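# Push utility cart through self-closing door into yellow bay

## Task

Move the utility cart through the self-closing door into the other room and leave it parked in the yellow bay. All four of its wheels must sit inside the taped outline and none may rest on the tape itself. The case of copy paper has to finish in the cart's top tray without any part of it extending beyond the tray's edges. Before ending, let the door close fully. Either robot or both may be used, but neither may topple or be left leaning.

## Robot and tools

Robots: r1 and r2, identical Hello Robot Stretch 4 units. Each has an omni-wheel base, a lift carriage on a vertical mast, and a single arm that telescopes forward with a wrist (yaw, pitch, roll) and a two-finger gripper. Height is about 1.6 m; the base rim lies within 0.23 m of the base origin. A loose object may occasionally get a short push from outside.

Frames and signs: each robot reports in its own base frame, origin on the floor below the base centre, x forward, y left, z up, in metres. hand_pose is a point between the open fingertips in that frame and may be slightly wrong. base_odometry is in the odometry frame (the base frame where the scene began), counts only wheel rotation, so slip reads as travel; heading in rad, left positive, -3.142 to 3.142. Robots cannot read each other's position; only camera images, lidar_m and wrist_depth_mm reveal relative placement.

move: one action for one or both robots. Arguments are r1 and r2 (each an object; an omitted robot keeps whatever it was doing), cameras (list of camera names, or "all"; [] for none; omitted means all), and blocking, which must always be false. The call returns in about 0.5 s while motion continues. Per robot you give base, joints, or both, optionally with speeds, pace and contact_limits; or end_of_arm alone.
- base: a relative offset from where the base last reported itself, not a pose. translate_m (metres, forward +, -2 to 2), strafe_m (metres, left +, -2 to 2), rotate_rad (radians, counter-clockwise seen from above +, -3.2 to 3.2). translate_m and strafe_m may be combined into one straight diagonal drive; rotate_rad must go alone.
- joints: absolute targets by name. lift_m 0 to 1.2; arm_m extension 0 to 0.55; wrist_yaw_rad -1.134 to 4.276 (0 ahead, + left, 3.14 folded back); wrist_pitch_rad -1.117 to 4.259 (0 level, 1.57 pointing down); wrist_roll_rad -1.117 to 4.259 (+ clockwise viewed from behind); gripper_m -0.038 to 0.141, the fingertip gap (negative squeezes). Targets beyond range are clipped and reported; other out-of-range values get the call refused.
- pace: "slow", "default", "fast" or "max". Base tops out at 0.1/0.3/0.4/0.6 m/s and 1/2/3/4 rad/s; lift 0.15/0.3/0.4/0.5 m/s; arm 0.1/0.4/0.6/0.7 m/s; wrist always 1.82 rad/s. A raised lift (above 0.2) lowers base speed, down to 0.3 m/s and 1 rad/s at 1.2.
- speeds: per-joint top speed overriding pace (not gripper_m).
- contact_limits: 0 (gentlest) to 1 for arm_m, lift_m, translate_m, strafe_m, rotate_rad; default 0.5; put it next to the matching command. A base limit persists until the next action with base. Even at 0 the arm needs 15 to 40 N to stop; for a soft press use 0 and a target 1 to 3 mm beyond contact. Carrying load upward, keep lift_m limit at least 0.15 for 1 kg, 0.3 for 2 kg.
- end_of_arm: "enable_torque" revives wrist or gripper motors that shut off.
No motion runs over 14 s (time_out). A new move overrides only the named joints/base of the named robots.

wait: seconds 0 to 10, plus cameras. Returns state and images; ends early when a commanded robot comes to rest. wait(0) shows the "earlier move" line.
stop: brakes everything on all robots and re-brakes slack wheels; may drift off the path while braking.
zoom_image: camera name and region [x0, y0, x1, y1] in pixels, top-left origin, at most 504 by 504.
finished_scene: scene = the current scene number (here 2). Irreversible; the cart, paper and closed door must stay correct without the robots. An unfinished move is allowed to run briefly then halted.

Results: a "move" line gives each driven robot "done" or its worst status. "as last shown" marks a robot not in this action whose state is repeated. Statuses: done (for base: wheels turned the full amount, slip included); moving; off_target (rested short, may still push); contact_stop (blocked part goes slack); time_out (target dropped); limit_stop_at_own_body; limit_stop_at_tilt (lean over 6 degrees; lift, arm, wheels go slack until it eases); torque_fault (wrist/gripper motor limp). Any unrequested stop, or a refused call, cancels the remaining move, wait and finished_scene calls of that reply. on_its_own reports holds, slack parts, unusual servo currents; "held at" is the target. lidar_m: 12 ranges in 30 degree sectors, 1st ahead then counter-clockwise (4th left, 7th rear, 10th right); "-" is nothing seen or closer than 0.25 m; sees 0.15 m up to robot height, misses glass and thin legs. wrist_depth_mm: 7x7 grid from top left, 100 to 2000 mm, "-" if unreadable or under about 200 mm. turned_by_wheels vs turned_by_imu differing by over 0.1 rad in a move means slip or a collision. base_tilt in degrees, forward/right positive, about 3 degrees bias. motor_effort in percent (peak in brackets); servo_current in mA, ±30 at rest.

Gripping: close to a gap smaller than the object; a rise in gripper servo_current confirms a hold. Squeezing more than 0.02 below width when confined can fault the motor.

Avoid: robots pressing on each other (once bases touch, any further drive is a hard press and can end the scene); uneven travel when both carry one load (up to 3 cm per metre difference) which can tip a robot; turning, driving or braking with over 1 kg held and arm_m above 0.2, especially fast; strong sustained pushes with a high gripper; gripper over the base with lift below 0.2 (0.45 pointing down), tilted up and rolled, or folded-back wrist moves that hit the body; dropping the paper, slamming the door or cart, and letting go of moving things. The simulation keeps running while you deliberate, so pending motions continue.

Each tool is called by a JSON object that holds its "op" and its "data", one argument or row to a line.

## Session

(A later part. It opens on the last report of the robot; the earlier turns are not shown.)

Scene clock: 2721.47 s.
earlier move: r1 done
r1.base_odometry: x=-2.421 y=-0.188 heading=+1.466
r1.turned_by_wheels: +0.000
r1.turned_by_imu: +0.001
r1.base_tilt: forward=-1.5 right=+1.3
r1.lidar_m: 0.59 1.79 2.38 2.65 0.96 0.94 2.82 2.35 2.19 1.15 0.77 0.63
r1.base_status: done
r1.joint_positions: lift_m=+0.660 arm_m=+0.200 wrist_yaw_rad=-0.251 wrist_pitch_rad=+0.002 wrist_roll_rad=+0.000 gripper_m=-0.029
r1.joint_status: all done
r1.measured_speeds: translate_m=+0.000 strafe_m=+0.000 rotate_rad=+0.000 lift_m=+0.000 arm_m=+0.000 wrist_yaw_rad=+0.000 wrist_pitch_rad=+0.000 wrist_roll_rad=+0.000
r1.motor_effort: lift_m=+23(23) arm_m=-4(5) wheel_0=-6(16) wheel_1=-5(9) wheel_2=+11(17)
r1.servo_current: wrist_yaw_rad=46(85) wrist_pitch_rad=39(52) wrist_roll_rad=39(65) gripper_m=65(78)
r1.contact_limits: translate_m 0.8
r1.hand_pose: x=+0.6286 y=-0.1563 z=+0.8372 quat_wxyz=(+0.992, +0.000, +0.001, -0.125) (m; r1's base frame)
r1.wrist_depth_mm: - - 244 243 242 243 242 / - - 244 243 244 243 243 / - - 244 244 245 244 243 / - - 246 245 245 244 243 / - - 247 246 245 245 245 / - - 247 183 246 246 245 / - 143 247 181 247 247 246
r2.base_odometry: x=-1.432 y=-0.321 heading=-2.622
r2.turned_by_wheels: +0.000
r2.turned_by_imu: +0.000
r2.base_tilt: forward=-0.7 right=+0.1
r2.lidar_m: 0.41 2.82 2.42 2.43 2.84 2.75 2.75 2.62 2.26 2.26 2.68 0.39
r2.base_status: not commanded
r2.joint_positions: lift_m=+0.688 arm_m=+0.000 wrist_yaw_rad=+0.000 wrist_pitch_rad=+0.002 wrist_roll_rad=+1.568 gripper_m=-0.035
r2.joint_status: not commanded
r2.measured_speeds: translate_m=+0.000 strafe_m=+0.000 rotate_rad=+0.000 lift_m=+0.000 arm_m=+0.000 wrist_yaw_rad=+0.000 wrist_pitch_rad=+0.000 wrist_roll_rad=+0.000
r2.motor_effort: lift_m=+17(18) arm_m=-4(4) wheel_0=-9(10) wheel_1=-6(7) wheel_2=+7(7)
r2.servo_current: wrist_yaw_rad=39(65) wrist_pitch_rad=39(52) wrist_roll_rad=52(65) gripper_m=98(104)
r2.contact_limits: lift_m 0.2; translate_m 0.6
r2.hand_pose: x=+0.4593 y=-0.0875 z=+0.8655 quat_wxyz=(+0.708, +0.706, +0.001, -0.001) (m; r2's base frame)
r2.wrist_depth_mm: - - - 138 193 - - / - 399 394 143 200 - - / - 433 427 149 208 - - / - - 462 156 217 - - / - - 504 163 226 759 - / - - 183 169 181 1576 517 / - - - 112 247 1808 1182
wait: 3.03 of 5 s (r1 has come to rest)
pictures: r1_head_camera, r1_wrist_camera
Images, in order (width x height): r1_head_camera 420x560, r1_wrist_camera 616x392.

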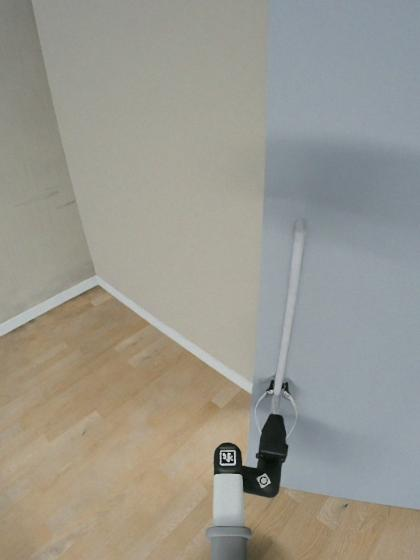

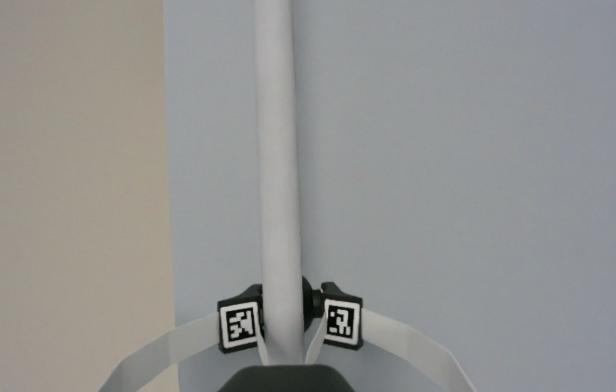

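{"op": "move", "data": {
  "blocking": false,
  "r1": {"base": {"translate_m": -0.223, "strafe_m": -0.044}, "joints": {"wrist_yaw_rad": -0.030}, "pace": "slow", "speeds": {"wrist_yaw_rad": 0.09}, "contact_limits": {"translate_m": 0.8}},
  "cameras": []
}}

{"op": "wait", "data": {
  "seconds": 5,
  "cameras": ["r1_wrist_camera"]
}}

{"op": "move", "data": {
  "blocking": false,
  "r1": {"base": {"translate_m": -0.207, "strafe_m": -0.094}, "joints": {"wrist_yaw_rad": 0.197}, "pace": "slow", "speeds": {"wrist_yaw_rad": 0.09}, "contact_limits": {"translate_m": 0.8}},
  "cameras": []
}}

{"op": "wait", "data": {
  "seconds": 5,
  "cameras": ["r1_head_camera", "r1_wrist_camera", "r2_head_camera"]
}}

Scene clock: 2740.63 s.
move: r1 moving
r1.base_odometry: x=-2.420 y=-0.201 heading=+1.466
r1.turned_by_wheels: +0.000
r1.turned_by_imu: -0.001
r1.base_tilt: forward=-1.5 right=+1.3
r1.lidar_m: 0.59 1.79 2.39 2.68 0.95 0.93 2.80 2.33 2.24 1.18 0.80 0.64
r1.base_status: translate_m moving; strafe_m moving
r1.joint_positions: lift_m=+0.660 arm_m=+0.200 wrist_yaw_rad=-0.214 wrist_pitch_rad=+0.002 wrist_roll_rad=+0.000 gripper_m=-0.029
r1.joint_status: wrist_yaw_rad moving
r1.measured_speeds: translate_m=-0.049 strafe_m=-0.009 rotate_rad=-0.004 lift_m=+0.000 arm_m=+0.000 wrist_yaw_rad=+0.089 wrist_pitch_rad=+0.000 wrist_roll_rad=+0.000
r1.motor_effort: lift_m=+23(23) arm_m=-4(5) wheel_0=-11(11) wheel_1=-9(9) wheel_2=+14(16)
r1.servo_current: wrist_yaw_rad=46(59) wrist_pitch_rad=39(46) wrist_roll_rad=39(59) gripper_m=72(72)
r1.contact_limits: translate_m 0.8
r1.hand_pose: x=+0.6342 y=-0.1467 z=+0.8372 quat_wxyz=(+0.994, +0.000, +0.001, -0.107) (m; r1's base frame)
r1.wrist_depth_mm: - - 245 243 242 240 239 / - - 245 243 243 241 239 / - - 246 243 243 241 240 / - - 248 245 244 242 241 / - - 247 244 244 242 241 / - - 210 182 244 243 242 / - 141 248 182 245 244 242
r2.base_odometry: x=-1.432 y=-0.321 heading=-2.622
r2.turned_by_wheels: +0.000
r2.turned_by_imu: +0.000
r2.base_tilt: forward=-0.7 right=+0.1
r2.lidar_m: 0.42 2.83 2.41 2.43 2.85 2.74 2.74 2.66 2.27 2.24 2.69 0.40
r2.base_status: not commanded
r2.joint_positions: lift_m=+0.688 arm_m=+0.000 wrist_yaw_rad=+0.000 wrist_pitch_rad=+0.002 wrist_roll_rad=+1.568 gripper_m=-0.035
r2.joint_status: not commanded
r2.measured_speeds: translate_m=+0.000 strafe_m=+0.000 rotate_rad=+0.000 lift_m=+0.000 arm_m=+0.000 wrist_yaw_rad=+0.000 wrist_pitch_rad=+0.000 wrist_roll_rad=+0.000
r2.motor_effort: lift_m=+17(17) arm_m=-3(4) wheel_0=-10(10) wheel_1=-6(6) wheel_2=+7(7)
r2.servo_current: wrist_yaw_rad=46(52) wrist_pitch_rad=33(46) wrist_roll_rad=39(59) gripper_m=98(98)
r2.contact_limits: lift_m 0.2; translate_m 0.6
r2.hand_pose: x=+0.4593 y=-0.0875 z=+0.8655 quat_wxyz=(+0.708, +0.706, +0.001, -0.001) (m; r2's base frame)
r2.wrist_depth_mm: - - - 138 192 - - / - 402 394 144 201 - - / - 433 430 150 208 - - / - - 466 156 217 - - / - - 500 163 226 759 - / - - 183 169 181 1618 517 / - - - 112 247 1863 1229
pictures: none
No camera images: "cameras" was empty.

Scene clock: 2743.67 s.
earlier move: r1 done
r1.base_odometry: x=-2.400 y=-0.414 heading=+1.467
r1.turned_by_wheels: +0.001
r1.turned_by_imu: +0.002
r1.base_tilt: forward=-1.5 right=+1.3
r1.lidar_m: 0.62 2.03 2.54 2.91 0.82 0.78 2.61 2.17 2.13 1.31 0.95 0.68
r1.base_status: done
r1.joint_positions: lift_m=+0.660 arm_m=+0.200 wrist_yaw_rad=-0.025 wrist_pitch_rad=+0.002 wrist_roll_rad=+0.000 gripper_m=-0.029
r1.joint_status: all done
r1.measured_speeds: translate_m=+0.000 strafe_m=+0.000 rotate_rad=+0.000 lift_m=+0.000 arm_m=+0.000 wrist_yaw_rad=+0.000 wrist_pitch_rad=+0.000 wrist_roll_rad=+0.000
r1.motor_effort: lift_m=+23(23) arm_m=-4(5) wheel_0=-3(12) wheel_1=-3(10) wheel_2=+12(17)
r1.servo_current: wrist_yaw_rad=65(72) wrist_pitch_rad=39(52) wrist_roll_rad=52(72) gripper_m=78(78)
r1.contact_limits: translate_m 0.8
r1.hand_pose: x=+0.6571 y=-0.0945 z=+0.8372 quat_wxyz=(+1.000, +0.000, +0.001, -0.012) (m; r1's base frame)
r1.wrist_depth_mm: - - 244 244 244 243 243 / - - 245 244 243 244 243 / - - 245 244 245 244 245 / - - 246 245 245 245 245 / - - 246 246 245 246 246 / - - 246 182 247 246 246 / - 144 248 180 247 248 246
r2.base_odometry: x=-1.432 y=-0.321 heading=-2.622
r2.turned_by_wheels: +0.000
r2.turned_by_imu: +0.000
r2.base_tilt: forward=-0.7 right=+0.1
r2.lidar_m: 0.40 2.78 2.42 2.42 2.84 2.72 2.74 2.65 2.27 2.28 2.65 0.39
r2.base_status: not commanded
r2.joint_positions: lift_m=+0.688 arm_m=+0.000 wrist_yaw_rad=+0.000 wrist_pitch_rad=+0.002 wrist_roll_rad=+1.568 gripper_m=-0.035
r2.joint_status: not commanded
r2.measured_speeds: translate_m=+0.000 strafe_m=+0.000 rotate_rad=+0.000 lift_m=+0.000 arm_m=+0.000 wrist_yaw_rad=+0.000 wrist_pitch_rad=+0.000 wrist_roll_rad=+0.000
r2.motor_effort: lift_m=+17(18) arm_m=-3(4) wheel_0=-10(10) wheel_1=-6(7) wheel_2=+7(7)
r2.servo_current: wrist_yaw_rad=52(59) wrist_pitch_rad=39(52) wrist_roll_rad=46(59) gripper_m=98(104)
r2.contact_limits: lift_m 0.2; translate_m 0.6
r2.hand_pose: x=+0.4593 y=-0.0875 z=+0.8655 quat_wxyz=(+0.708, +0.706, +0.001, -0.001) (m; r2's base frame)
r2.wrist_depth_mm: - - - 138 192 - - / - 402 394 144 200 - - / - 433 424 150 208 - - / - - 459 156 216 - - / - - 500 162 228 750 - / - - 183 169 181 1576 512 / - - - 112 247 1863 1229
wait: 3.03 of 5 s (r1 has come to rest)
pictures: r1_wrist_camera
Images, in order (width x height): r1_wrist_camera 616x392.

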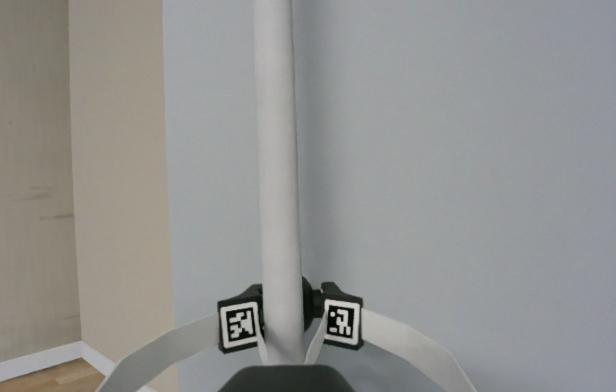

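Scene clock: 2744.17 s.
move: r1 moving
r1.base_odometry: x=-2.396 y=-0.427 heading=+1.466
r1.turned_by_wheels: +0.000
r1.turned_by_imu: +0.000
r1.base_tilt: forward=-1.5 right=+1.3
r1.lidar_m: 0.59 2.05 2.56 2.92 0.82 0.81 2.59 2.15 2.14 1.31 0.95 0.65
r1.base_status: translate_m moving; strafe_m moving
r1.joint_positions: lift_m=+0.660 arm_m=+0.200 wrist_yaw_rad=+0.013 wrist_pitch_rad=+0.002 wrist_roll_rad=+0.000 gripper_m=-0.029
r1.joint_status: wrist_yaw_rad moving
r1.measured_speeds: translate_m=-0.049 strafe_m=-0.022 rotate_rad=-0.001 lift_m=+0.000 arm_m=+0.000 wrist_yaw_rad=+0.094 wrist_pitch_rad=+0.000 wrist_roll_rad=+0.000
r1.motor_effort: lift_m=+23(23) arm_m=-4(5) wheel_0=-7(7) wheel_1=-8(9) wheel_2=+16(16)
r1.servo_current: wrist_yaw_rad=52(78) wrist_pitch_rad=46(46) wrist_roll_rad=39(72) gripper_m=72(78)
r1.contact_limits: translate_m 0.8
r1.hand_pose: x=+0.6604 y=-0.0838 z=+0.8372 quat_wxyz=(+1.000, +0.000, +0.001, +0.006) (m; r1's base frame)
r1.wrist_depth_mm: - 246 245 243 242 240 239 / - - 244 244 242 241 240 / - - 246 244 244 242 240 / - - 247 244 245 242 242 / - - 247 245 244 243 242 / - - 209 182 245 244 243 / - 1661 248 179 246 243 244
r2.base_odometry: x=-1.432 y=-0.321 heading=-2.622
r2.turned_by_wheels: +0.000
r2.turned_by_imu: +0.000
r2.base_tilt: forward=-0.7 right=+0.1
r2.lidar_m: 0.38 2.81 2.41 2.43 2.84 2.75 2.75 2.63 2.29 2.28 2.68 0.37
r2.base_status: not commanded
r2.joint_positions: lift_m=+0.688 arm_m=+0.000 wrist_yaw_rad=+0.000 wrist_pitch_rad=+0.002 wrist_roll_rad=+1.568 gripper_m=-0.035
r2.joint_status: not commanded
r2.measured_speeds: translate_m=+0.000 strafe_m=+0.000 rotate_rad=+0.000 lift_m=+0.000 arm_m=+0.000 wrist_yaw_rad=+0.000 wrist_pitch_rad=+0.000 wrist_roll_rad=+0.000
r2.motor_effort: lift_m=+17(18) arm_m=-3(4) wheel_0=-10(10) wheel_1=-6(6) wheel_2=+7(7)
r2.servo_current: wrist_yaw_rad=46(52) wrist_pitch_rad=39(46) wrist_roll_rad=46(59) gripper_m=85(98)
r2.contact_limits: lift_m 0.2; translate_m 0.6
r2.hand_pose: x=+0.4593 y=-0.0875 z=+0.8655 quat_wxyz=(+0.708, +0.706, +0.001, -0.001) (m; r2's base frame)
r2.wrist_depth_mm: - - - 138 192 - - / - 397 394 144 201 - - / - 433 424 149 209 - - / - - 459 156 216 - - / - - 504 163 228 768 - / - - 183 168 181 1576 517 / - - - 112 247 1756 1229
pictures: none
No camera images: "cameras" was empty.

Scene clock: 2747.13 s.
earlier move: r1 done
r1.base_odometry: x=-2.328 y=-0.629 heading=+1.467
r1.turned_by_wheels: +0.001
r1.turned_by_imu: +0.002
r1.base_tilt: forward=-1.6 right=+1.3
r1.lidar_m: 0.58 2.16 2.77 0.88 0.72 4.56 2.36 1.98 1.92 1.42 1.17 0.72
r1.base_status: done
r1.joint_positions: lift_m=+0.660 arm_m=+0.200 wrist_yaw_rad=+0.201 wrist_pitch_rad=+0.002 wrist_roll_rad=+0.000 gripper_m=-0.029
r1.joint_status: all done
r1.measured_speeds: translate_m=+0.000 strafe_m=+0.000 rotate_rad=+0.000 lift_m=+0.000 arm_m=+0.000 wrist_yaw_rad=+0.000 wrist_pitch_rad=+0.000 wrist_roll_rad=+0.000
r1.motor_effort: lift_m=+23(23) arm_m=-4(5) wheel_0=+1(9) wheel_1=-2(9) wheel_2=+13(18)
r1.servo_current: wrist_yaw_rad=33(91) wrist_pitch_rad=46(52) wrist_roll_rad=52(72) gripper_m=72(78)
r1.contact_limits: translate_m 0.8
r1.hand_pose: x=+0.6710 y=-0.0280 z=+0.8372 quat_wxyz=(+0.995, +0.000, +0.001, +0.100) (m; r1's base frame)
r1.wrist_depth_mm: - - 244 243 244 243 243 / - - 244 243 243 244 244 / - - 246 245 245 245 244 / - - 244 245 245 246 245 / - - 246 245 246 246 246 / - - 246 182 246 246 246 / - 1983 247 181 248 246 247
r2.base_odometry: x=-1.432 y=-0.321 heading=-2.622
r2.turned_by_wheels: +0.000
r2.turned_by_imu: +0.000
r2.base_tilt: forward=-0.7 right=+0.1
r2.lidar_m: 0.39 2.79 2.42 2.42 2.84 2.75 2.75 2.64 2.26 2.27 2.67 0.39
r2.base_status: not commanded
r2.joint_positions: lift_m=+0.688 arm_m=+0.000 wrist_yaw_rad=+0.000 wrist_pitch_rad=+0.002 wrist_roll_rad=+1.568 gripper_m=-0.035
r2.joint_status: not commanded
r2.measured_speeds: translate_m=+0.000 strafe_m=+0.000 rotate_rad=+0.000 lift_m=+0.000 arm_m=+0.000 wrist_yaw_rad=+0.000 wrist_pitch_rad=+0.000 wrist_roll_rad=+0.000
r2.motor_effort: lift_m=+18(18) arm_m=-4(4) wheel_0=-9(10) wheel_1=-6(7) wheel_2=+7(7)
r2.servo_current: wrist_yaw_rad=39(65) wrist_pitch_rad=39(46) wrist_roll_rad=46(65) gripper_m=91(98)
r2.contact_limits: lift_m 0.2; translate_m 0.6
r2.hand_pose: x=+0.4593 y=-0.0875 z=+0.8655 quat_wxyz=(+0.708, +0.706, +0.001, -0.001) (m; r2's base frame)
r2.wrist_depth_mm: - 1537 - 138 193 - - / - 402 397 144 200 - - / - 433 427 149 208 - - / - - 459 156 217 - - / - - 500 162 227 750 - / - - 183 169 181 1576 517 / - - - 112 247 1808 1205
wait: 2.97 of 5 s (r1 has come to rest)
pictures: r1_head_camera, r1_wrist_camera, r2_head_camera
Images, in order (width x height): r1_head_camera 420x560, r1_wrist_camera 616x392, r2_head_camera 420x560.

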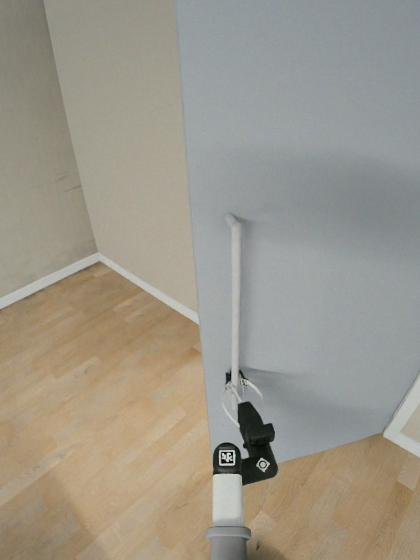

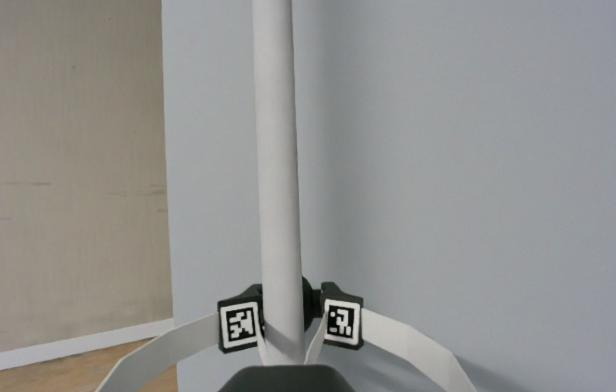

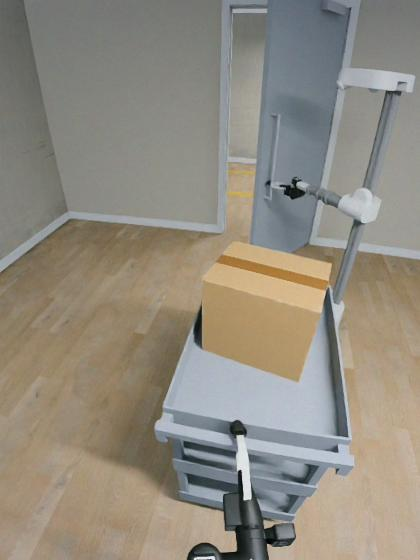

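{"op": "move", "data": {
  "blocking": false,
  "r1": {"base": {"translate_m": -0.181, "strafe_m": -0.138}, "joints": {"wrist_yaw_rad": 0.423}, "pace": "slow", "speeds": {"wrist_yaw_rad": 0.09}, "contact_limits": {"translate_m": 0.8}},
  "cameras": []
}}

{"op": "wait", "data": {
  "seconds": 5,
  "cameras": ["r1_wrist_camera"]
}}

{"op": "move", "data": {
  "blocking": false,
  "r1": {"base": {"translate_m": -0.145, "strafe_m": -0.175}, "joints": {"wrist_yaw_rad": 0.65}, "pace": "slow", "speeds": {"wrist_yaw_rad": 0.09}, "contact_limits": {"translate_m": 0.8}},
  "cameras": []
}}

{"op": "wait", "data": {
  "seconds": 5,
  "cameras": ["r1_head_camera", "r1_wrist_camera", "r2_head_camera"]
}}

Scene clock: 2763.10 s.
move: r1 moving
r1.base_odometry: x=-2.321 y=-0.641 heading=+1.469
r1.turned_by_wheels: +0.001
r1.turned_by_imu: +0.001
r1.base_tilt: forward=-1.5 right=+1.3
r1.lidar_m: 0.60 2.20 2.76 0.86 0.75 4.37 2.33 1.94 1.93 1.42 1.19 0.74
r1.base_status: translate_m moving; strafe_m moving
r1.joint_positions: lift_m=+0.660 arm_m=+0.200 wrist_yaw_rad=+0.238 wrist_pitch_rad=+0.002 wrist_roll_rad=+0.000 gripper_m=-0.029
r1.joint_status: wrist_yaw_rad moving
r1.measured_speeds: translate_m=-0.041 strafe_m=-0.032 rotate_rad=+0.001 lift_m=+0.000 arm_m=+0.000 wrist_yaw_rad=+0.091 wrist_pitch_rad=+0.000 wrist_roll_rad=+0.000
r1.motor_effort: lift_m=+23(23) arm_m=-5(5) wheel_0=+4(6) wheel_1=-6(8) wheel_2=+17(17)
r1.servo_current: wrist_yaw_rad=59(65) wrist_pitch_rad=46(52) wrist_roll_rad=65(65) gripper_m=72(78)
r1.contact_limits: translate_m 0.8
r1.hand_pose: x=+0.6718 y=-0.0169 z=+0.8372 quat_wxyz=(+0.993, +0.000, +0.001, +0.119) (m; r1's base frame)
r1.wrist_depth_mm: - - 244 242 242 240 240 / - - 245 243 243 242 240 / - - 245 243 243 242 241 / - - 247 244 244 243 242 / - - 247 244 244 244 242 / - - 247 183 245 244 243 / - 1983 248 180 245 244 243
r2.base_odometry: x=-1.432 y=-0.321 heading=-2.622
r2.turned_by_wheels: +0.000
r2.turned_by_imu: +0.000
r2.base_tilt: forward=-0.7 right=+0.1
r2.lidar_m: 0.40 2.82 2.42 2.41 2.82 2.75 2.74 2.62 2.26 2.29 2.67 0.36
r2.base_status: not commanded
r2.joint_positions: lift_m=+0.688 arm_m=+0.000 wrist_yaw_rad=+0.000 wrist_pitch_rad=+0.002 wrist_roll_rad=+1.568 gripper_m=-0.035
r2.joint_status: not commanded
r2.measured_speeds: translate_m=+0.000 strafe_m=+0.000 rotate_rad=+0.000 lift_m=+0.000 arm_m=+0.000 wrist_yaw_rad=+0.000 wrist_pitch_rad=+0.000 wrist_roll_rad=+0.000
r2.motor_effort: lift_m=+17(18) arm_m=-4(4) wheel_0=-10(10) wheel_1=-6(6) wheel_2=+7(7)
r2.servo_current: wrist_yaw_rad=39(59) wrist_pitch_rad=46(46) wrist_roll_rad=65(65) gripper_m=91(98)
r2.contact_limits: lift_m 0.2; translate_m 0.6
r2.hand_pose: x=+0.4593 y=-0.0875 z=+0.8655 quat_wxyz=(+0.708, +0.706, +0.001, -0.001) (m; r2's base frame)
r2.wrist_depth_mm: - - - 138 192 - - / - 399 397 144 201 - - / - 433 427 149 208 - - / - - 459 156 217 - - / - - 500 162 227 750 - / - - 183 169 181 1576 512 / - - - 112 247 1863 1255
pictures: none
No camera images: "cameras" was empty.

Scene clock: 2766.07 s.
earlier move: r1 done
r1.base_odometry: x=-2.210 y=-0.823 heading=+1.469
r1.turned_by_wheels: +0.000
r1.turned_by_imu: +0.001
r1.base_tilt: forward=-1.5 right=+1.2
r1.lidar_m: 0.59 2.28 3.00 0.83 0.77 3.94 2.10 1.75 1.73 1.47 1.19 0.85
r1.base_status: done
r1.joint_positions: lift_m=+0.660 arm_m=+0.200 wrist_yaw_rad=+0.426 wrist_pitch_rad=+0.002 wrist_roll_rad=+0.000 gripper_m=-0.029
r1.joint_status: all done
r1.measured_speeds: translate_m=+0.000 strafe_m=+0.000 rotate_rad=+0.000 lift_m=+0.000 arm_m=+0.000 wrist_yaw_rad=+0.000 wrist_pitch_rad=+0.000 wrist_roll_rad=+0.000
r1.motor_effort: lift_m=+23(23) arm_m=-5(5) wheel_0=+10(12) wheel_1=-2(9) wheel_2=+12(17)
r1.servo_current: wrist_yaw_rad=46(72) wrist_pitch_rad=39(52) wrist_roll_rad=52(72) gripper_m=72(78)
r1.contact_limits: translate_m 0.8
r1.hand_pose: x=+0.6697 y=+0.0396 z=+0.8372 quat_wxyz=(+0.977, +0.000, +0.001, +0.212) (m; r1's base frame)
r1.wrist_depth_mm: - - 243 244 243 244 244 / - - 243 244 244 245 245 / - - 244 244 245 245 245 / - - 245 245 246 246 245 / - - 245 246 246 247 247 / - - 246 183 247 247 248 / - 1921 246 180 247 248 248
r2.base_odometry: x=-1.432 y=-0.321 heading=-2.622
r2.turned_by_wheels: +0.000
r2.turned_by_imu: +0.000
r2.base_tilt: forward=-0.7 right=+0.1
r2.lidar_m: 0.39 2.80 2.41 2.43 2.84 2.74 2.73 2.64 2.28 2.29 2.67 0.40
r2.base_status: not commanded
r2.joint_positions: lift_m=+0.688 arm_m=+0.000 wrist_yaw_rad=+0.000 wrist_pitch_rad=+0.002 wrist_roll_rad=+1.568 gripper_m=-0.035
r2.joint_status: not commanded
r2.measured_speeds: translate_m=+0.000 strafe_m=+0.000 rotate_rad=+0.000 lift_m=+0.000 arm_m=+0.000 wrist_yaw_rad=+0.000 wrist_pitch_rad=+0.000 wrist_roll_rad=+0.000
r2.motor_effort: lift_m=+17(18) arm_m=-4(4) wheel_0=-10(10) wheel_1=-6(7) wheel_2=+7(7)
r2.servo_current: wrist_yaw_rad=46(65) wrist_pitch_rad=52(52) wrist_roll_rad=39(65) gripper_m=91(98)
r2.contact_limits: lift_m 0.2; translate_m 0.6
r2.hand_pose: x=+0.4593 y=-0.0875 z=+0.8655 quat_wxyz=(+0.708, +0.706, +0.001, -0.001) (m; r2's base frame)
r2.wrist_depth_mm: - - - 138 192 - - / - 394 394 144 200 - - / - 433 424 150 210 - - / - - 459 156 218 - - / - - 500 163 227 759 - / - - 183 169 181 1576 517 / - - - 112 246 1808 1205
wait: 2.97 of 5 s (r1 has come to rest)
pictures: r1_wrist_camera
Images, in order (width x height): r1_wrist_camera 616x392.

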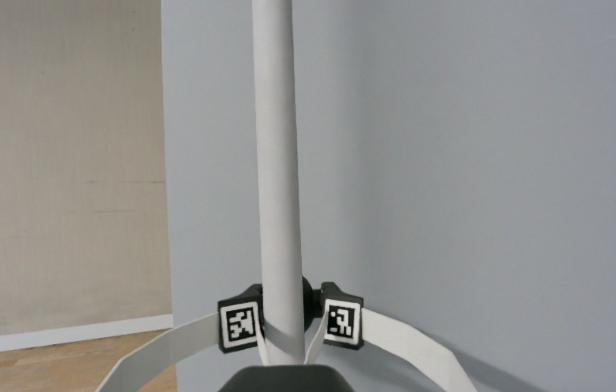

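Scene clock: 2766.57 s.
move: r1 moving
r1.base_odometry: x=-2.201 y=-0.832 heading=+1.470
r1.turned_by_wheels: +0.001
r1.turned_by_imu: +0.001
r1.base_tilt: forward=-1.5 right=+1.3
r1.lidar_m: 0.60 2.30 2.99 0.83 0.76 3.87 2.08 1.72 1.70 1.48 1.22 0.84
r1.base_status: translate_m moving; strafe_m moving
r1.joint_positions: lift_m=+0.660 arm_m=+0.200 wrist_yaw_rad=+0.463 wrist_pitch_rad=+0.002 wrist_roll_rad=+0.000 gripper_m=-0.029
r1.joint_status: wrist_yaw_rad moving
r1.measured_speeds: translate_m=-0.031 strafe_m=-0.038 rotate_rad=+0.000 lift_m=+0.000 arm_m=+0.000 wrist_yaw_rad=+0.088 wrist_pitch_rad=+0.000 wrist_roll_rad=+0.000
r1.motor_effort: lift_m=+23(23) arm_m=-4(5) wheel_0=+5(10) wheel_1=-7(9) wheel_2=+14(17)
r1.servo_current: wrist_yaw_rad=26(59) wrist_pitch_rad=46(46) wrist_roll_rad=46(72) gripper_m=72(78)
r1.contact_limits: translate_m 0.8
r1.hand_pose: x=+0.6681 y=+0.0505 z=+0.8372 quat_wxyz=(+0.973, +0.000, +0.001, +0.229) (m; r1's base frame)
r1.wrist_depth_mm: - - 244 243 243 242 241 / - - 245 244 243 243 242 / - - 245 244 243 243 241 / - - 246 244 244 243 243 / - - 246 244 245 244 243 / - - 209 182 245 245 244 / - 1921 247 180 246 246 245
r2.base_odometry: x=-1.432 y=-0.321 heading=-2.622
r2.turned_by_wheels: +0.000
r2.turned_by_imu: +0.000
r2.base_tilt: forward=-0.6 right=+0.1
r2.lidar_m: 0.38 2.81 2.42 2.43 2.85 2.77 2.75 2.63 2.28 2.28 2.64 0.40
r2.base_status: not commanded
r2.joint_positions: lift_m=+0.688 arm_m=+0.000 wrist_yaw_rad=+0.000 wrist_pitch_rad=+0.002 wrist_roll_rad=+1.568 gripper_m=-0.035
r2.joint_status: not commanded
r2.measured_speeds: translate_m=+0.000 strafe_m=+0.000 rotate_rad=+0.000 lift_m=+0.000 arm_m=+0.000 wrist_yaw_rad=+0.000 wrist_pitch_rad=+0.000 wrist_roll_rad=+0.000
r2.motor_effort: lift_m=+18(18) arm_m=-3(4) wheel_0=-9(10) wheel_1=-6(6) wheel_2=+7(7)
r2.servo_current: wrist_yaw_rad=33(52) wrist_pitch_rad=39(52) wrist_roll_rad=52(52) gripper_m=91(98)
r2.contact_limits: lift_m 0.2; translate_m 0.6
r2.hand_pose: x=+0.4593 y=-0.0875 z=+0.8655 quat_wxyz=(+0.708, +0.706, +0.001, -0.001) (m; r2's base frame)
r2.wrist_depth_mm: - - - 138 192 - - / - 394 397 143 200 - - / - 430 424 150 208 - - / - - 462 156 217 - - / - - 500 163 227 759 - / - - 183 169 181 1576 517 / - - - 112 246 1808 1229
pictures: none
No camera images: "cameras" was empty.

Scene clock: 2769.60 s.
earlier move: r1 done
r1.base_odometry: x=-2.050 y=-0.985 heading=+1.471
r1.turned_by_wheels: +0.000
r1.turned_by_imu: +0.001
r1.base_tilt: forward=-1.6 right=+1.3
r1.lidar_m: 0.57 0.61 3.21 0.87 1.04 3.32 1.81 1.51 1.51 1.46 1.22 0.99
r1.base_status: done
r1.joint_positions: lift_m=+0.660 arm_m=+0.200 wrist_yaw_rad=+0.652 wrist_pitch_rad=+0.002 wrist_roll_rad=+0.000 gripper_m=-0.029
r1.joint_status: all done
r1.measured_speeds: translate_m=+0.000 strafe_m=+0.000 rotate_rad=+0.000 lift_m=+0.000 arm_m=+0.000 wrist_yaw_rad=+0.000 wrist_pitch_rad=+0.000 wrist_roll_rad=+0.000
r1.motor_effort: lift_m=+23(23) arm_m=-4(5) wheel_0=+10(12) wheel_1=-2(10) wheel_2=+11(17)
r1.servo_current: wrist_yaw_rad=26(72) wrist_pitch_rad=39(52) wrist_roll_rad=52(72) gripper_m=78(78)
r1.contact_limits: translate_m 0.8
r1.hand_pose: x=+0.6532 y=+0.1056 z=+0.8372 quat_wxyz=(+0.947, +0.000, +0.001, +0.320) (m; r1's base frame)
r1.wrist_depth_mm: - - 243 244 244 245 245 / - - 243 244 245 245 245 / - - 244 245 245 246 247 / - - 245 244 246 246 247 / - - 245 245 247 247 247 / - - 245 183 247 247 248 / - 1921 247 180 247 249 248
r2.base_odometry: x=-1.432 y=-0.321 heading=-2.622
r2.turned_by_wheels: +0.000
r2.turned_by_imu: +0.000
r2.base_tilt: forward=-0.6 right=+0.0
r2.lidar_m: 0.40 2.82 2.43 2.42 2.82 2.75 2.75 2.64 2.27 2.28 2.64 0.38
r2.base_status: not commanded
r2.joint_positions: lift_m=+0.688 arm_m=+0.000 wrist_yaw_rad=+0.000 wrist_pitch_rad=+0.002 wrist_roll_rad=+1.568 gripper_m=-0.035
r2.joint_status: not commanded
r2.measured_speeds: translate_m=+0.000 strafe_m=+0.000 rotate_rad=+0.000 lift_m=+0.000 arm_m=+0.000 wrist_yaw_rad=+0.000 wrist_pitch_rad=+0.000 wrist_roll_rad=+0.000
r2.motor_effort: lift_m=+17(18) arm_m=-3(4) wheel_0=-10(10) wheel_1=-6(7) wheel_2=+7(7)
r2.servo_current: wrist_yaw_rad=39(59) wrist_pitch_rad=33(52) wrist_roll_rad=52(59) gripper_m=91(98)
r2.contact_limits: lift_m 0.2; translate_m 0.6
r2.hand_pose: x=+0.4593 y=-0.0875 z=+0.8655 quat_wxyz=(+0.708, +0.706, +0.001, -0.001) (m; r2's base frame)
r2.wrist_depth_mm: - - - 138 193 - - / - 402 394 144 200 - - / - 427 427 150 208 - - / - - 462 156 217 - - / - - 500 163 226 759 - / - - 184 168 181 1537 521 / - - - 112 246 1808 1229
wait: 3.03 of 5 s (r1 has come to rest)
pictures: r1_head_camera, r1_wrist_camera, r2_head_camera
Images, in order (width x height): r1_head_camera 420x560, r1_wrist_camera 616x392, r2_head_camera 420x560.

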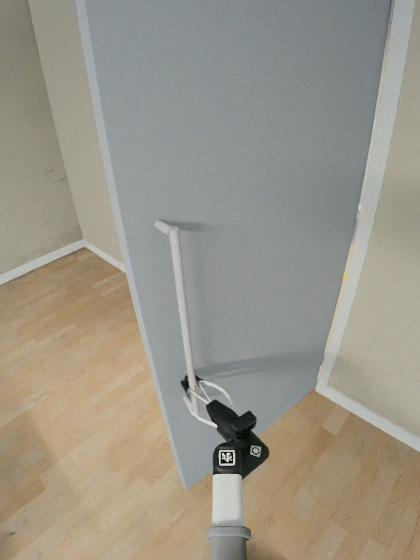

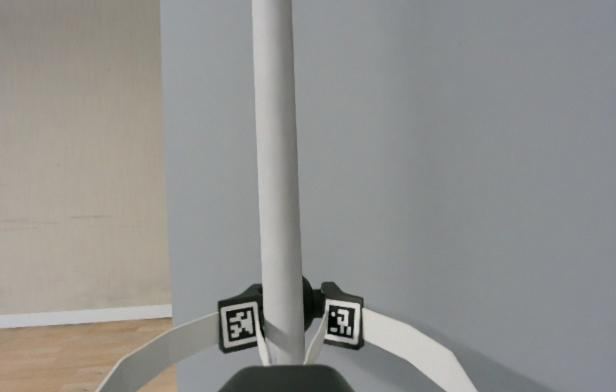

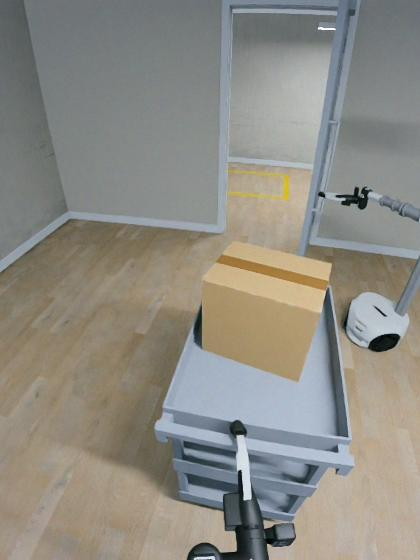

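{"op": "move", "data": {
  "blocking": false,
  "r1": {"base": {"translate_m": -0.076, "strafe_m": -0.138}, "joints": {"wrist_yaw_rad": 0.803}, "pace": "slow", "speeds": {"wrist_yaw_rad": 0.085}, "contact_limits": {"translate_m": 0.5}},
  "cameras": []
}}

{"op": "wait", "data": {
  "seconds": 5,
  "cameras": []
}}

{"op": "move", "data": {
  "blocking": false,
  "r1": {"base": {"translate_m": -0.053, "strafe_m": -0.148}, "joints": {"wrist_yaw_rad": 0.96}, "pace": "slow", "speeds": {"wrist_yaw_rad": 0.085}, "contact_limits": {"translate_m": 0.5}},
  "cameras": []
}}

{"op": "wait", "data": {
  "seconds": 5,
  "cameras": ["all"]
}}

Scene clock: 2785.97 s.
move: r1 moving
r1.base_odometry: x=-2.040 y=-0.992 heading=+1.471
r1.turned_by_wheels: +0.001
r1.turned_by_imu: +0.001
r1.base_tilt: forward=-1.6 right=+1.3
r1.lidar_m: 0.59 0.61 3.21 0.91 1.09 3.33 1.77 1.47 1.47 1.45 1.22 1.02
r1.base_status: translate_m moving; strafe_m moving
r1.joint_positions: lift_m=+0.660 arm_m=+0.200 wrist_yaw_rad=+0.686 wrist_pitch_rad=+0.002 wrist_roll_rad=+0.000 gripper_m=-0.029
r1.joint_status: wrist_yaw_rad moving
r1.measured_speeds: translate_m=-0.023 strafe_m=-0.042 rotate_rad=-0.001 lift_m=+0.000 arm_m=+0.000 wrist_yaw_rad=+0.081 wrist_pitch_rad=+0.000 wrist_roll_rad=+0.000
r1.motor_effort: lift_m=+23(23) arm_m=-4(5) wheel_0=+8(13) wheel_1=-4(8) wheel_2=+12(15)
r1.servo_current: wrist_yaw_rad=65(72) wrist_pitch_rad=46(46) wrist_roll_rad=52(65) gripper_m=72(78)
r1.contact_limits: translate_m 0.5
r1.hand_pose: x=+0.6495 y=+0.1151 z=+0.8372 quat_wxyz=(+0.942, +0.000, +0.001, +0.337) (m; r1's base frame)
r1.wrist_depth_mm: - - 245 179 243 243 242 / - - 245 244 243 243 242 / - - 245 244 244 243 243 / - - 246 244 245 244 244 / - - 246 245 245 245 243 / - - 246 182 245 245 245 / - 1983 247 180 246 245 245
r2.base_odometry: x=-1.432 y=-0.321 heading=-2.622
r2.turned_by_wheels: +0.000
r2.turned_by_imu: +0.000
r2.base_tilt: forward=-0.6 right=+0.1
r2.lidar_m: 0.40 2.81 2.41 2.41 2.84 2.76 2.76 2.63 2.27 2.28 2.66 0.40
r2.base_status: not commanded
r2.joint_positions: lift_m=+0.688 arm_m=+0.000 wrist_yaw_rad=+0.000 wrist_pitch_rad=+0.002 wrist_roll_rad=+1.568 gripper_m=-0.035
r2.joint_status: not commanded
r2.measured_speeds: translate_m=+0.000 strafe_m=+0.000 rotate_rad=+0.000 lift_m=+0.000 arm_m=+0.000 wrist_yaw_rad=+0.000 wrist_pitch_rad=+0.000 wrist_roll_rad=+0.000
r2.motor_effort: lift_m=+17(18) arm_m=-3(4) wheel_0=-9(10) wheel_1=-6(7) wheel_2=+7(7)
r2.servo_current: wrist_yaw_rad=59(59) wrist_pitch_rad=39(46) wrist_roll_rad=39(46) gripper_m=98(104)
r2.contact_limits: lift_m 0.2; translate_m 0.6
r2.hand_pose: x=+0.4593 y=-0.0875 z=+0.8655 quat_wxyz=(+0.708, +0.706, +0.001, -0.001) (m; r2's base frame)
r2.wrist_depth_mm: - - - 138 192 - - / - 402 397 144 200 - - / - 430 427 150 209 - - / - - 459 156 217 - - / - - 500 163 227 768 - / - - 183 169 181 1576 521 / - - - 112 246 1863 1205
pictures: none
No camera images: "cameras" was empty.

Scene clock: 2788.33 s.
earlier move: r1 done
r1.base_odometry: x=-1.921 y=-1.074 heading=+1.472
r1.turned_by_wheels: +0.000
r1.turned_by_imu: +0.001
r1.base_tilt: forward=-1.6 right=+1.3
r1.lidar_m: 0.60 0.60 3.36 1.03 1.35 3.02 1.62 1.35 1.32 1.40 1.16 1.14
r1.base_status: done
r1.joint_positions: lift_m=+0.660 arm_m=+0.200 wrist_yaw_rad=+0.805 wrist_pitch_rad=+0.002 wrist_roll_rad=+0.000 gripper_m=-0.029
r1.joint_status: all done
r1.measured_speeds: translate_m=+0.000 strafe_m=+0.000 rotate_rad=+0.000 lift_m=+0.000 arm_m=+0.000 wrist_yaw_rad=+0.000 wrist_pitch_rad=+0.000 wrist_roll_rad=+0.000
r1.motor_effort: lift_m=+23(23) arm_m=-5(5) wheel_0=+10(13) wheel_1=-1(10) wheel_2=+9(15)
r1.servo_current: wrist_yaw_rad=52(85) wrist_pitch_rad=39(52) wrist_roll_rad=46(72) gripper_m=72(78)
r1.contact_limits: translate_m 0.5
r1.hand_pose: x=+0.6339 y=+0.1473 z=+0.8372 quat_wxyz=(+0.920, +0.000, +0.001, +0.392) (m; r1's base frame)
r1.wrist_depth_mm: - - 242 244 245 245 246 / - - 243 244 245 246 247 / - - 244 245 246 246 247 / - - 245 246 246 247 248 / - - 245 246 246 247 249 / - - 246 182 248 248 249 / - 1983 246 180 247 249 249
r2.base_odometry: x=-1.432 y=-0.321 heading=-2.622
r2.turned_by_wheels: +0.000
r2.turned_by_imu: +0.000
r2.base_tilt: forward=-0.7 right=+0.1
r2.lidar_m: 0.40 2.79 2.41 2.42 2.86 2.74 2.76 2.64 2.27 2.27 1.88 0.38
r2.base_status: not commanded
r2.joint_positions: lift_m=+0.688 arm_m=+0.000 wrist_yaw_rad=+0.000 wrist_pitch_rad=+0.002 wrist_roll_rad=+1.568 gripper_m=-0.035
r2.joint_status: not commanded
r2.measured_speeds: translate_m=+0.000 strafe_m=+0.000 rotate_rad=+0.000 lift_m=+0.000 arm_m=+0.000 wrist_yaw_rad=+0.000 wrist_pitch_rad=+0.000 wrist_roll_rad=+0.000
r2.motor_effort: lift_m=+17(18) arm_m=-3(4) wheel_0=-9(10) wheel_1=-6(7) wheel_2=+7(7)
r2.servo_current: wrist_yaw_rad=46(59) wrist_pitch_rad=46(46) wrist_roll_rad=46(59) gripper_m=91(104)
r2.contact_limits: lift_m 0.2; translate_m 0.6
r2.hand_pose: x=+0.4593 y=-0.0875 z=+0.8655 quat_wxyz=(+0.708, +0.706, +0.001, -0.001) (m; r2's base frame)
r2.wrist_depth_mm: - - - 138 193 - - / - 402 397 143 200 - - / - 430 424 150 208 - - / - - 455 156 216 - - / - - 504 163 227 768 - / - - 183 168 181 1618 517 / - - - 112 248 1863 1229
wait: 2.37 of 5 s (r1 has come to rest)
pictures: none
No camera images: "cameras" was empty.

Scene clock: 2788.83 s.
move: r1 moving
r1.base_odometry: x=-1.909 y=-1.079 heading=+1.473
r1.turned_by_wheels: +0.001
r1.turned_by_imu: +0.001
r1.base_tilt: forward=-1.6 right=+1.2
r1.lidar_m: 0.60 0.58 3.38 1.05 1.35 2.97 1.61 1.34 1.32 1.38 1.18 1.17
r1.base_status: translate_m moving; strafe_m moving
r1.joint_positions: lift_m=+0.660 arm_m=+0.200 wrist_yaw_rad=+0.839 wrist_pitch_rad=+0.002 wrist_roll_rad=+0.000 gripper_m=-0.029
r1.joint_status: wrist_yaw_rad moving
r1.measured_speeds: translate_m=-0.016 strafe_m=-0.046 rotate_rad=-0.002 lift_m=+0.000 arm_m=+0.000 wrist_yaw_rad=+0.081 wrist_pitch_rad=+0.000 wrist_roll_rad=+0.000
r1.motor_effort: lift_m=+23(23) arm_m=-5(5) wheel_0=+9(13) wheel_1=-6(8) wheel_2=+13(15)
r1.servo_current: wrist_yaw_rad=65(78) wrist_pitch_rad=33(46) wrist_roll_rad=46(52) gripper_m=72(78)
r1.contact_limits: translate_m 0.5
r1.hand_pose: x=+0.6287 y=+0.1561 z=+0.8372 quat_wxyz=(+0.913, +0.000, +0.001, +0.407) (m; r1's base frame)
r1.wrist_depth_mm: - - 243 180 243 243 243 / - - 244 243 244 244 243 / - - 244 244 245 244 244 / - - 246 245 245 245 245 / - - 245 245 246 245 245 / - - 246 183 246 245 246 / - 1921 247 180 247 246 247
r2.base_odometry: x=-1.432 y=-0.321 heading=-2.622
r2.turned_by_wheels: +0.000
r2.turned_by_imu: +0.000
r2.base_tilt: forward=-0.7 right=+0.1
r2.lidar_m: 0.39 2.80 2.42 2.42 2.81 2.75 2.74 2.64 2.28 2.27 1.85 0.39
r2.base_status: not commanded
r2.joint_positions: lift_m=+0.688 arm_m=+0.000 wrist_yaw_rad=+0.000 wrist_pitch_rad=+0.002 wrist_roll_rad=+1.568 gripper_m=-0.035
r2.joint_status: not commanded
r2.measured_speeds: translate_m=+0.000 strafe_m=+0.000 rotate_rad=+0.000 lift_m=+0.000 arm_m=+0.000 wrist_yaw_rad=+0.000 wrist_pitch_rad=+0.000 wrist_roll_rad=+0.000
r2.motor_effort: lift_m=+17(18) arm_m=-3(4) wheel_0=-10(10) wheel_1=-6(6) wheel_2=+7(7)
r2.servo_current: wrist_yaw_rad=46(52) wrist_pitch_rad=46(46) wrist_roll_rad=46(59) gripper_m=91(98)
r2.contact_limits: lift_m 0.2; translate_m 0.6
r2.hand_pose: x=+0.4593 y=-0.0875 z=+0.8655 quat_wxyz=(+0.708, +0.706, +0.001, -0.001) (m; r2's base frame)
r2.wrist_depth_mm: - - - 138 192 - - / - 404 394 143 200 - - / - 436 424 150 208 - - / - - 459 156 216 - - / - - 496 163 228 759 - / - - 183 169 181 1576 517 / - - - 112 246 1808 1229
pictures: none
No camera images: "cameras" was empty.

Scene clock: 2791.17 s.
earlier move: r1 done
r1.base_odometry: x=-1.779 y=-1.141 heading=+1.474
r1.turned_by_wheels: +0.000
r1.turned_by_imu: +0.001
r1.base_tilt: forward=-1.6 right=+1.2
r1.lidar_m: 0.69 0.58 3.52 1.18 1.57 2.72 1.45 1.21 1.20 1.35 1.10 1.09
r1.base_status: done
r1.joint_positions: lift_m=+0.660 arm_m=+0.200 wrist_yaw_rad=+0.962 wrist_pitch_rad=+0.002 wrist_roll_rad=+0.000 gripper_m=-0.029
r1.joint_status: all done
r1.measured_speeds: translate_m=+0.000 strafe_m=+0.000 rotate_rad=+0.000 lift_m=+0.000 arm_m=+0.000 wrist_yaw_rad=+0.000 wrist_pitch_rad=+0.000 wrist_roll_rad=+0.000
r1.motor_effort: lift_m=+23(23) arm_m=-5(5) wheel_0=+12(14) wheel_1=-1(11) wheel_2=+9(15)
r1.servo_current: wrist_yaw_rad=65(78) wrist_pitch_rad=46(52) wrist_roll_rad=39(65) gripper_m=78(78)
r1.contact_limits: translate_m 0.5
r1.hand_pose: x=+0.6077 y=+0.1865 z=+0.8372 quat_wxyz=(+0.887, +0.000, +0.001, +0.462) (m; r1's base frame)
r1.wrist_depth_mm: - - 243 244 244 246 247 / - - 242 244 245 246 247 / - - 243 244 246 247 248 / - - 244 245 247 247 248 / - - 245 247 247 248 248 / - - 245 183 248 249 250 / - 1863 246 180 247 249 249
r2.base_odometry: x=-1.432 y=-0.321 heading=-2.622
r2.turned_by_wheels: +0.000
r2.turned_by_imu: +0.000
r2.base_tilt: forward=-0.6 right=+0.1
r2.lidar_m: 0.40 2.80 2.43 2.41 2.83 2.75 2.75 2.65 2.28 2.27 1.94 0.40
r2.base_status: not commanded
r2.joint_positions: lift_m=+0.688 arm_m=+0.000 wrist_yaw_rad=+0.000 wrist_pitch_rad=+0.002 wrist_roll_rad=+1.568 gripper_m=-0.035
r2.joint_status: not commanded
r2.measured_speeds: translate_m=+0.000 strafe_m=+0.000 rotate_rad=+0.000 lift_m=+0.000 arm_m=+0.000 wrist_yaw_rad=+0.000 wrist_pitch_rad=+0.000 wrist_roll_rad=+0.000
r2.motor_effort: lift_m=+17(18) arm_m=-4(4) wheel_0=-9(10) wheel_1=-6(6) wheel_2=+7(8)
r2.servo_current: wrist_yaw_rad=46(59) wrist_pitch_rad=39(46) wrist_roll_rad=46(59) gripper_m=91(98)
r2.contact_limits: lift_m 0.2; translate_m 0.6
r2.hand_pose: x=+0.4593 y=-0.0875 z=+0.8655 quat_wxyz=(+0.708, +0.706, +0.001, -0.001) (m; r2's base frame)
r2.wrist_depth_mm: - - 544 138 192 - - / - 399 392 144 200 - - / - 430 424 150 208 - - / - - 462 156 217 - - / - - 500 163 228 750 - / - - 183 168 181 1576 517 / - - - 112 247 1808 1229
wait: 2.33 of 5 s (r1 has come to rest)
pictures: r1_head_camera, r1_head_left_camera, r1_head_right_camera, r1_wrist_camera, r2_head_camera, r2_head_left_camera, r2_head_right_camera, r2_wrist_camera
Images, in order (width x height): r1_head_camera 420x560, r1_head_left_camera 420x672, r1_head_right_camera 420x672, r1_wrist_camera 616x392, r2_head_camera 420x560, r2_head_left_camera 420x672, r2_head_right_camera 420x672, r2_wrist_camera 616x392.

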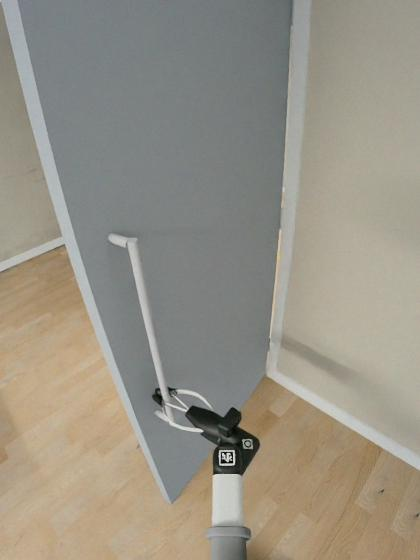

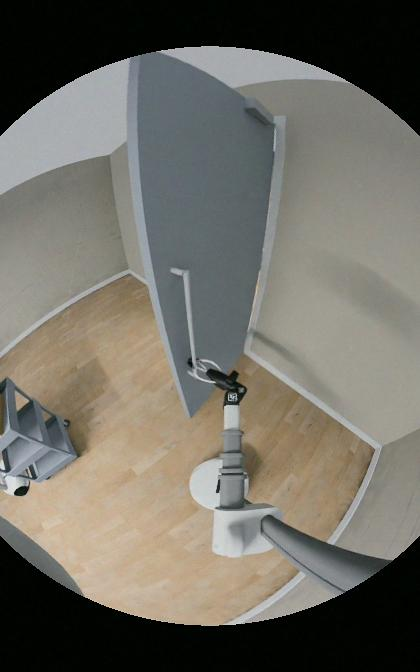

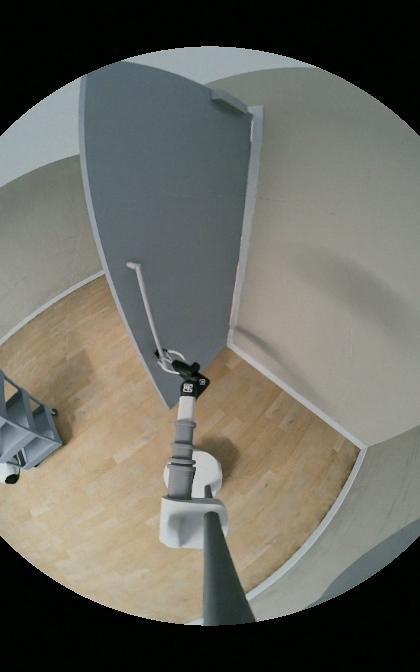

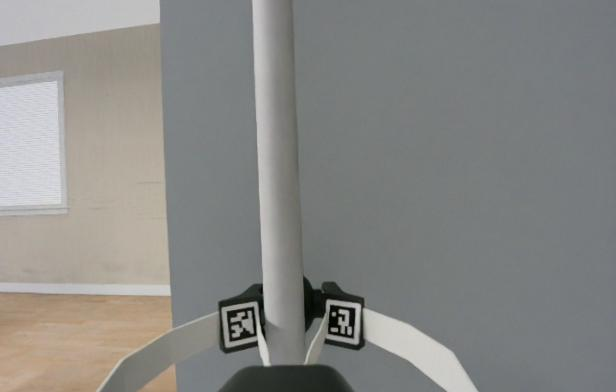

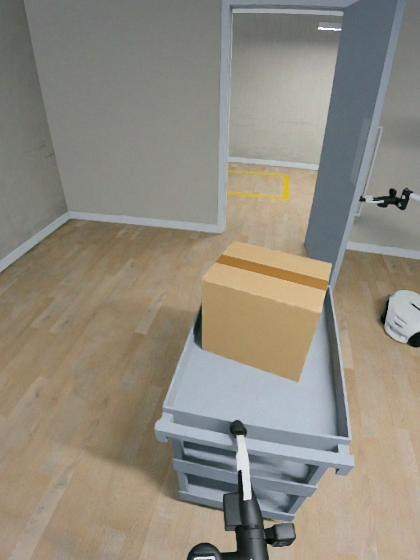

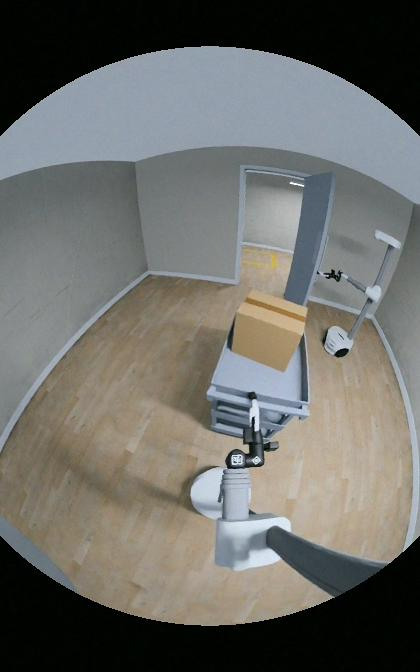

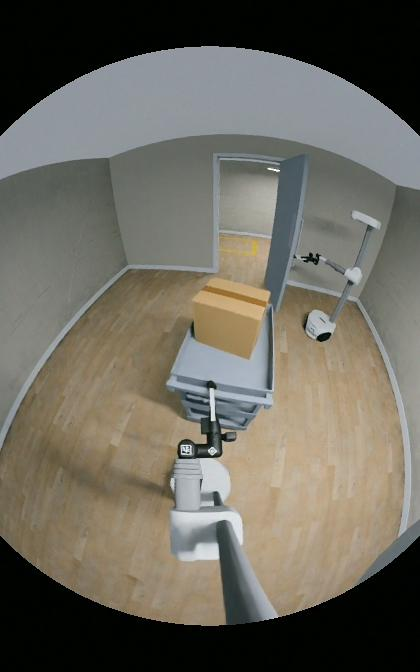

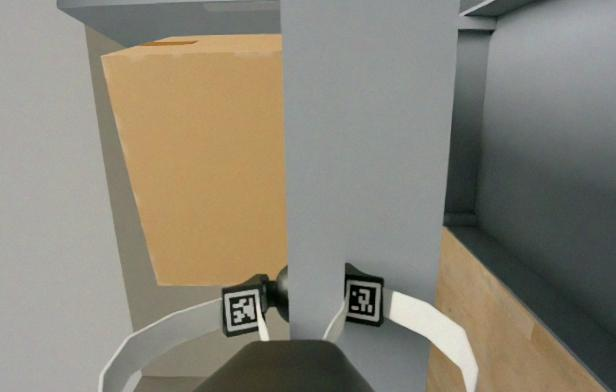

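{"op": "zoom_image", "data": {
  "camera": "r1_head_left_camera",
  "region": [0, 360, 120, 520]
}}

{"op": "zoom_image", "data": {
  "camera": "r2_head_camera",
  "region": [200, 0, 420, 300]
}}

{"op": "zoom_image", "data": {
  "camera": "r2_head_camera",
  "region": [0, 150, 300, 300]
}}

{"op": "zoom_image", "data": {
  "camera": "r2_head_left_camera",
  "region": [120, 140, 360, 460]
}}

Scaled by 3.150 from the camera's 420x672 image, which has a finer 600x960 frame.

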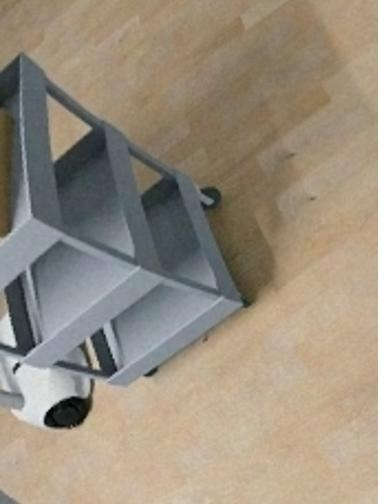

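Scaled by 1.680 from the camera's 420x560 image, which has a finer 1200x1600 frame.

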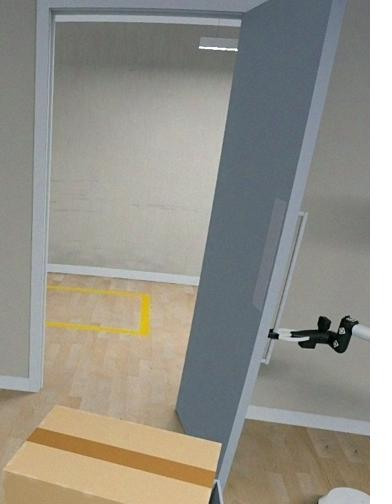

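Scaled by 1.680 from the camera's 420x560 image, which has a finer 1200x1600 frame.

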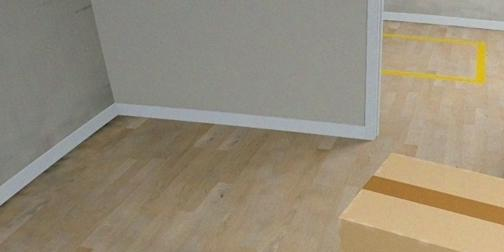

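Scaled by 1.575 from the camera's 420x672 image, which has a finer 600x960 frame.

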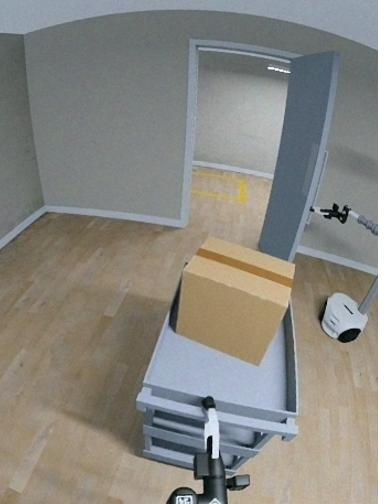

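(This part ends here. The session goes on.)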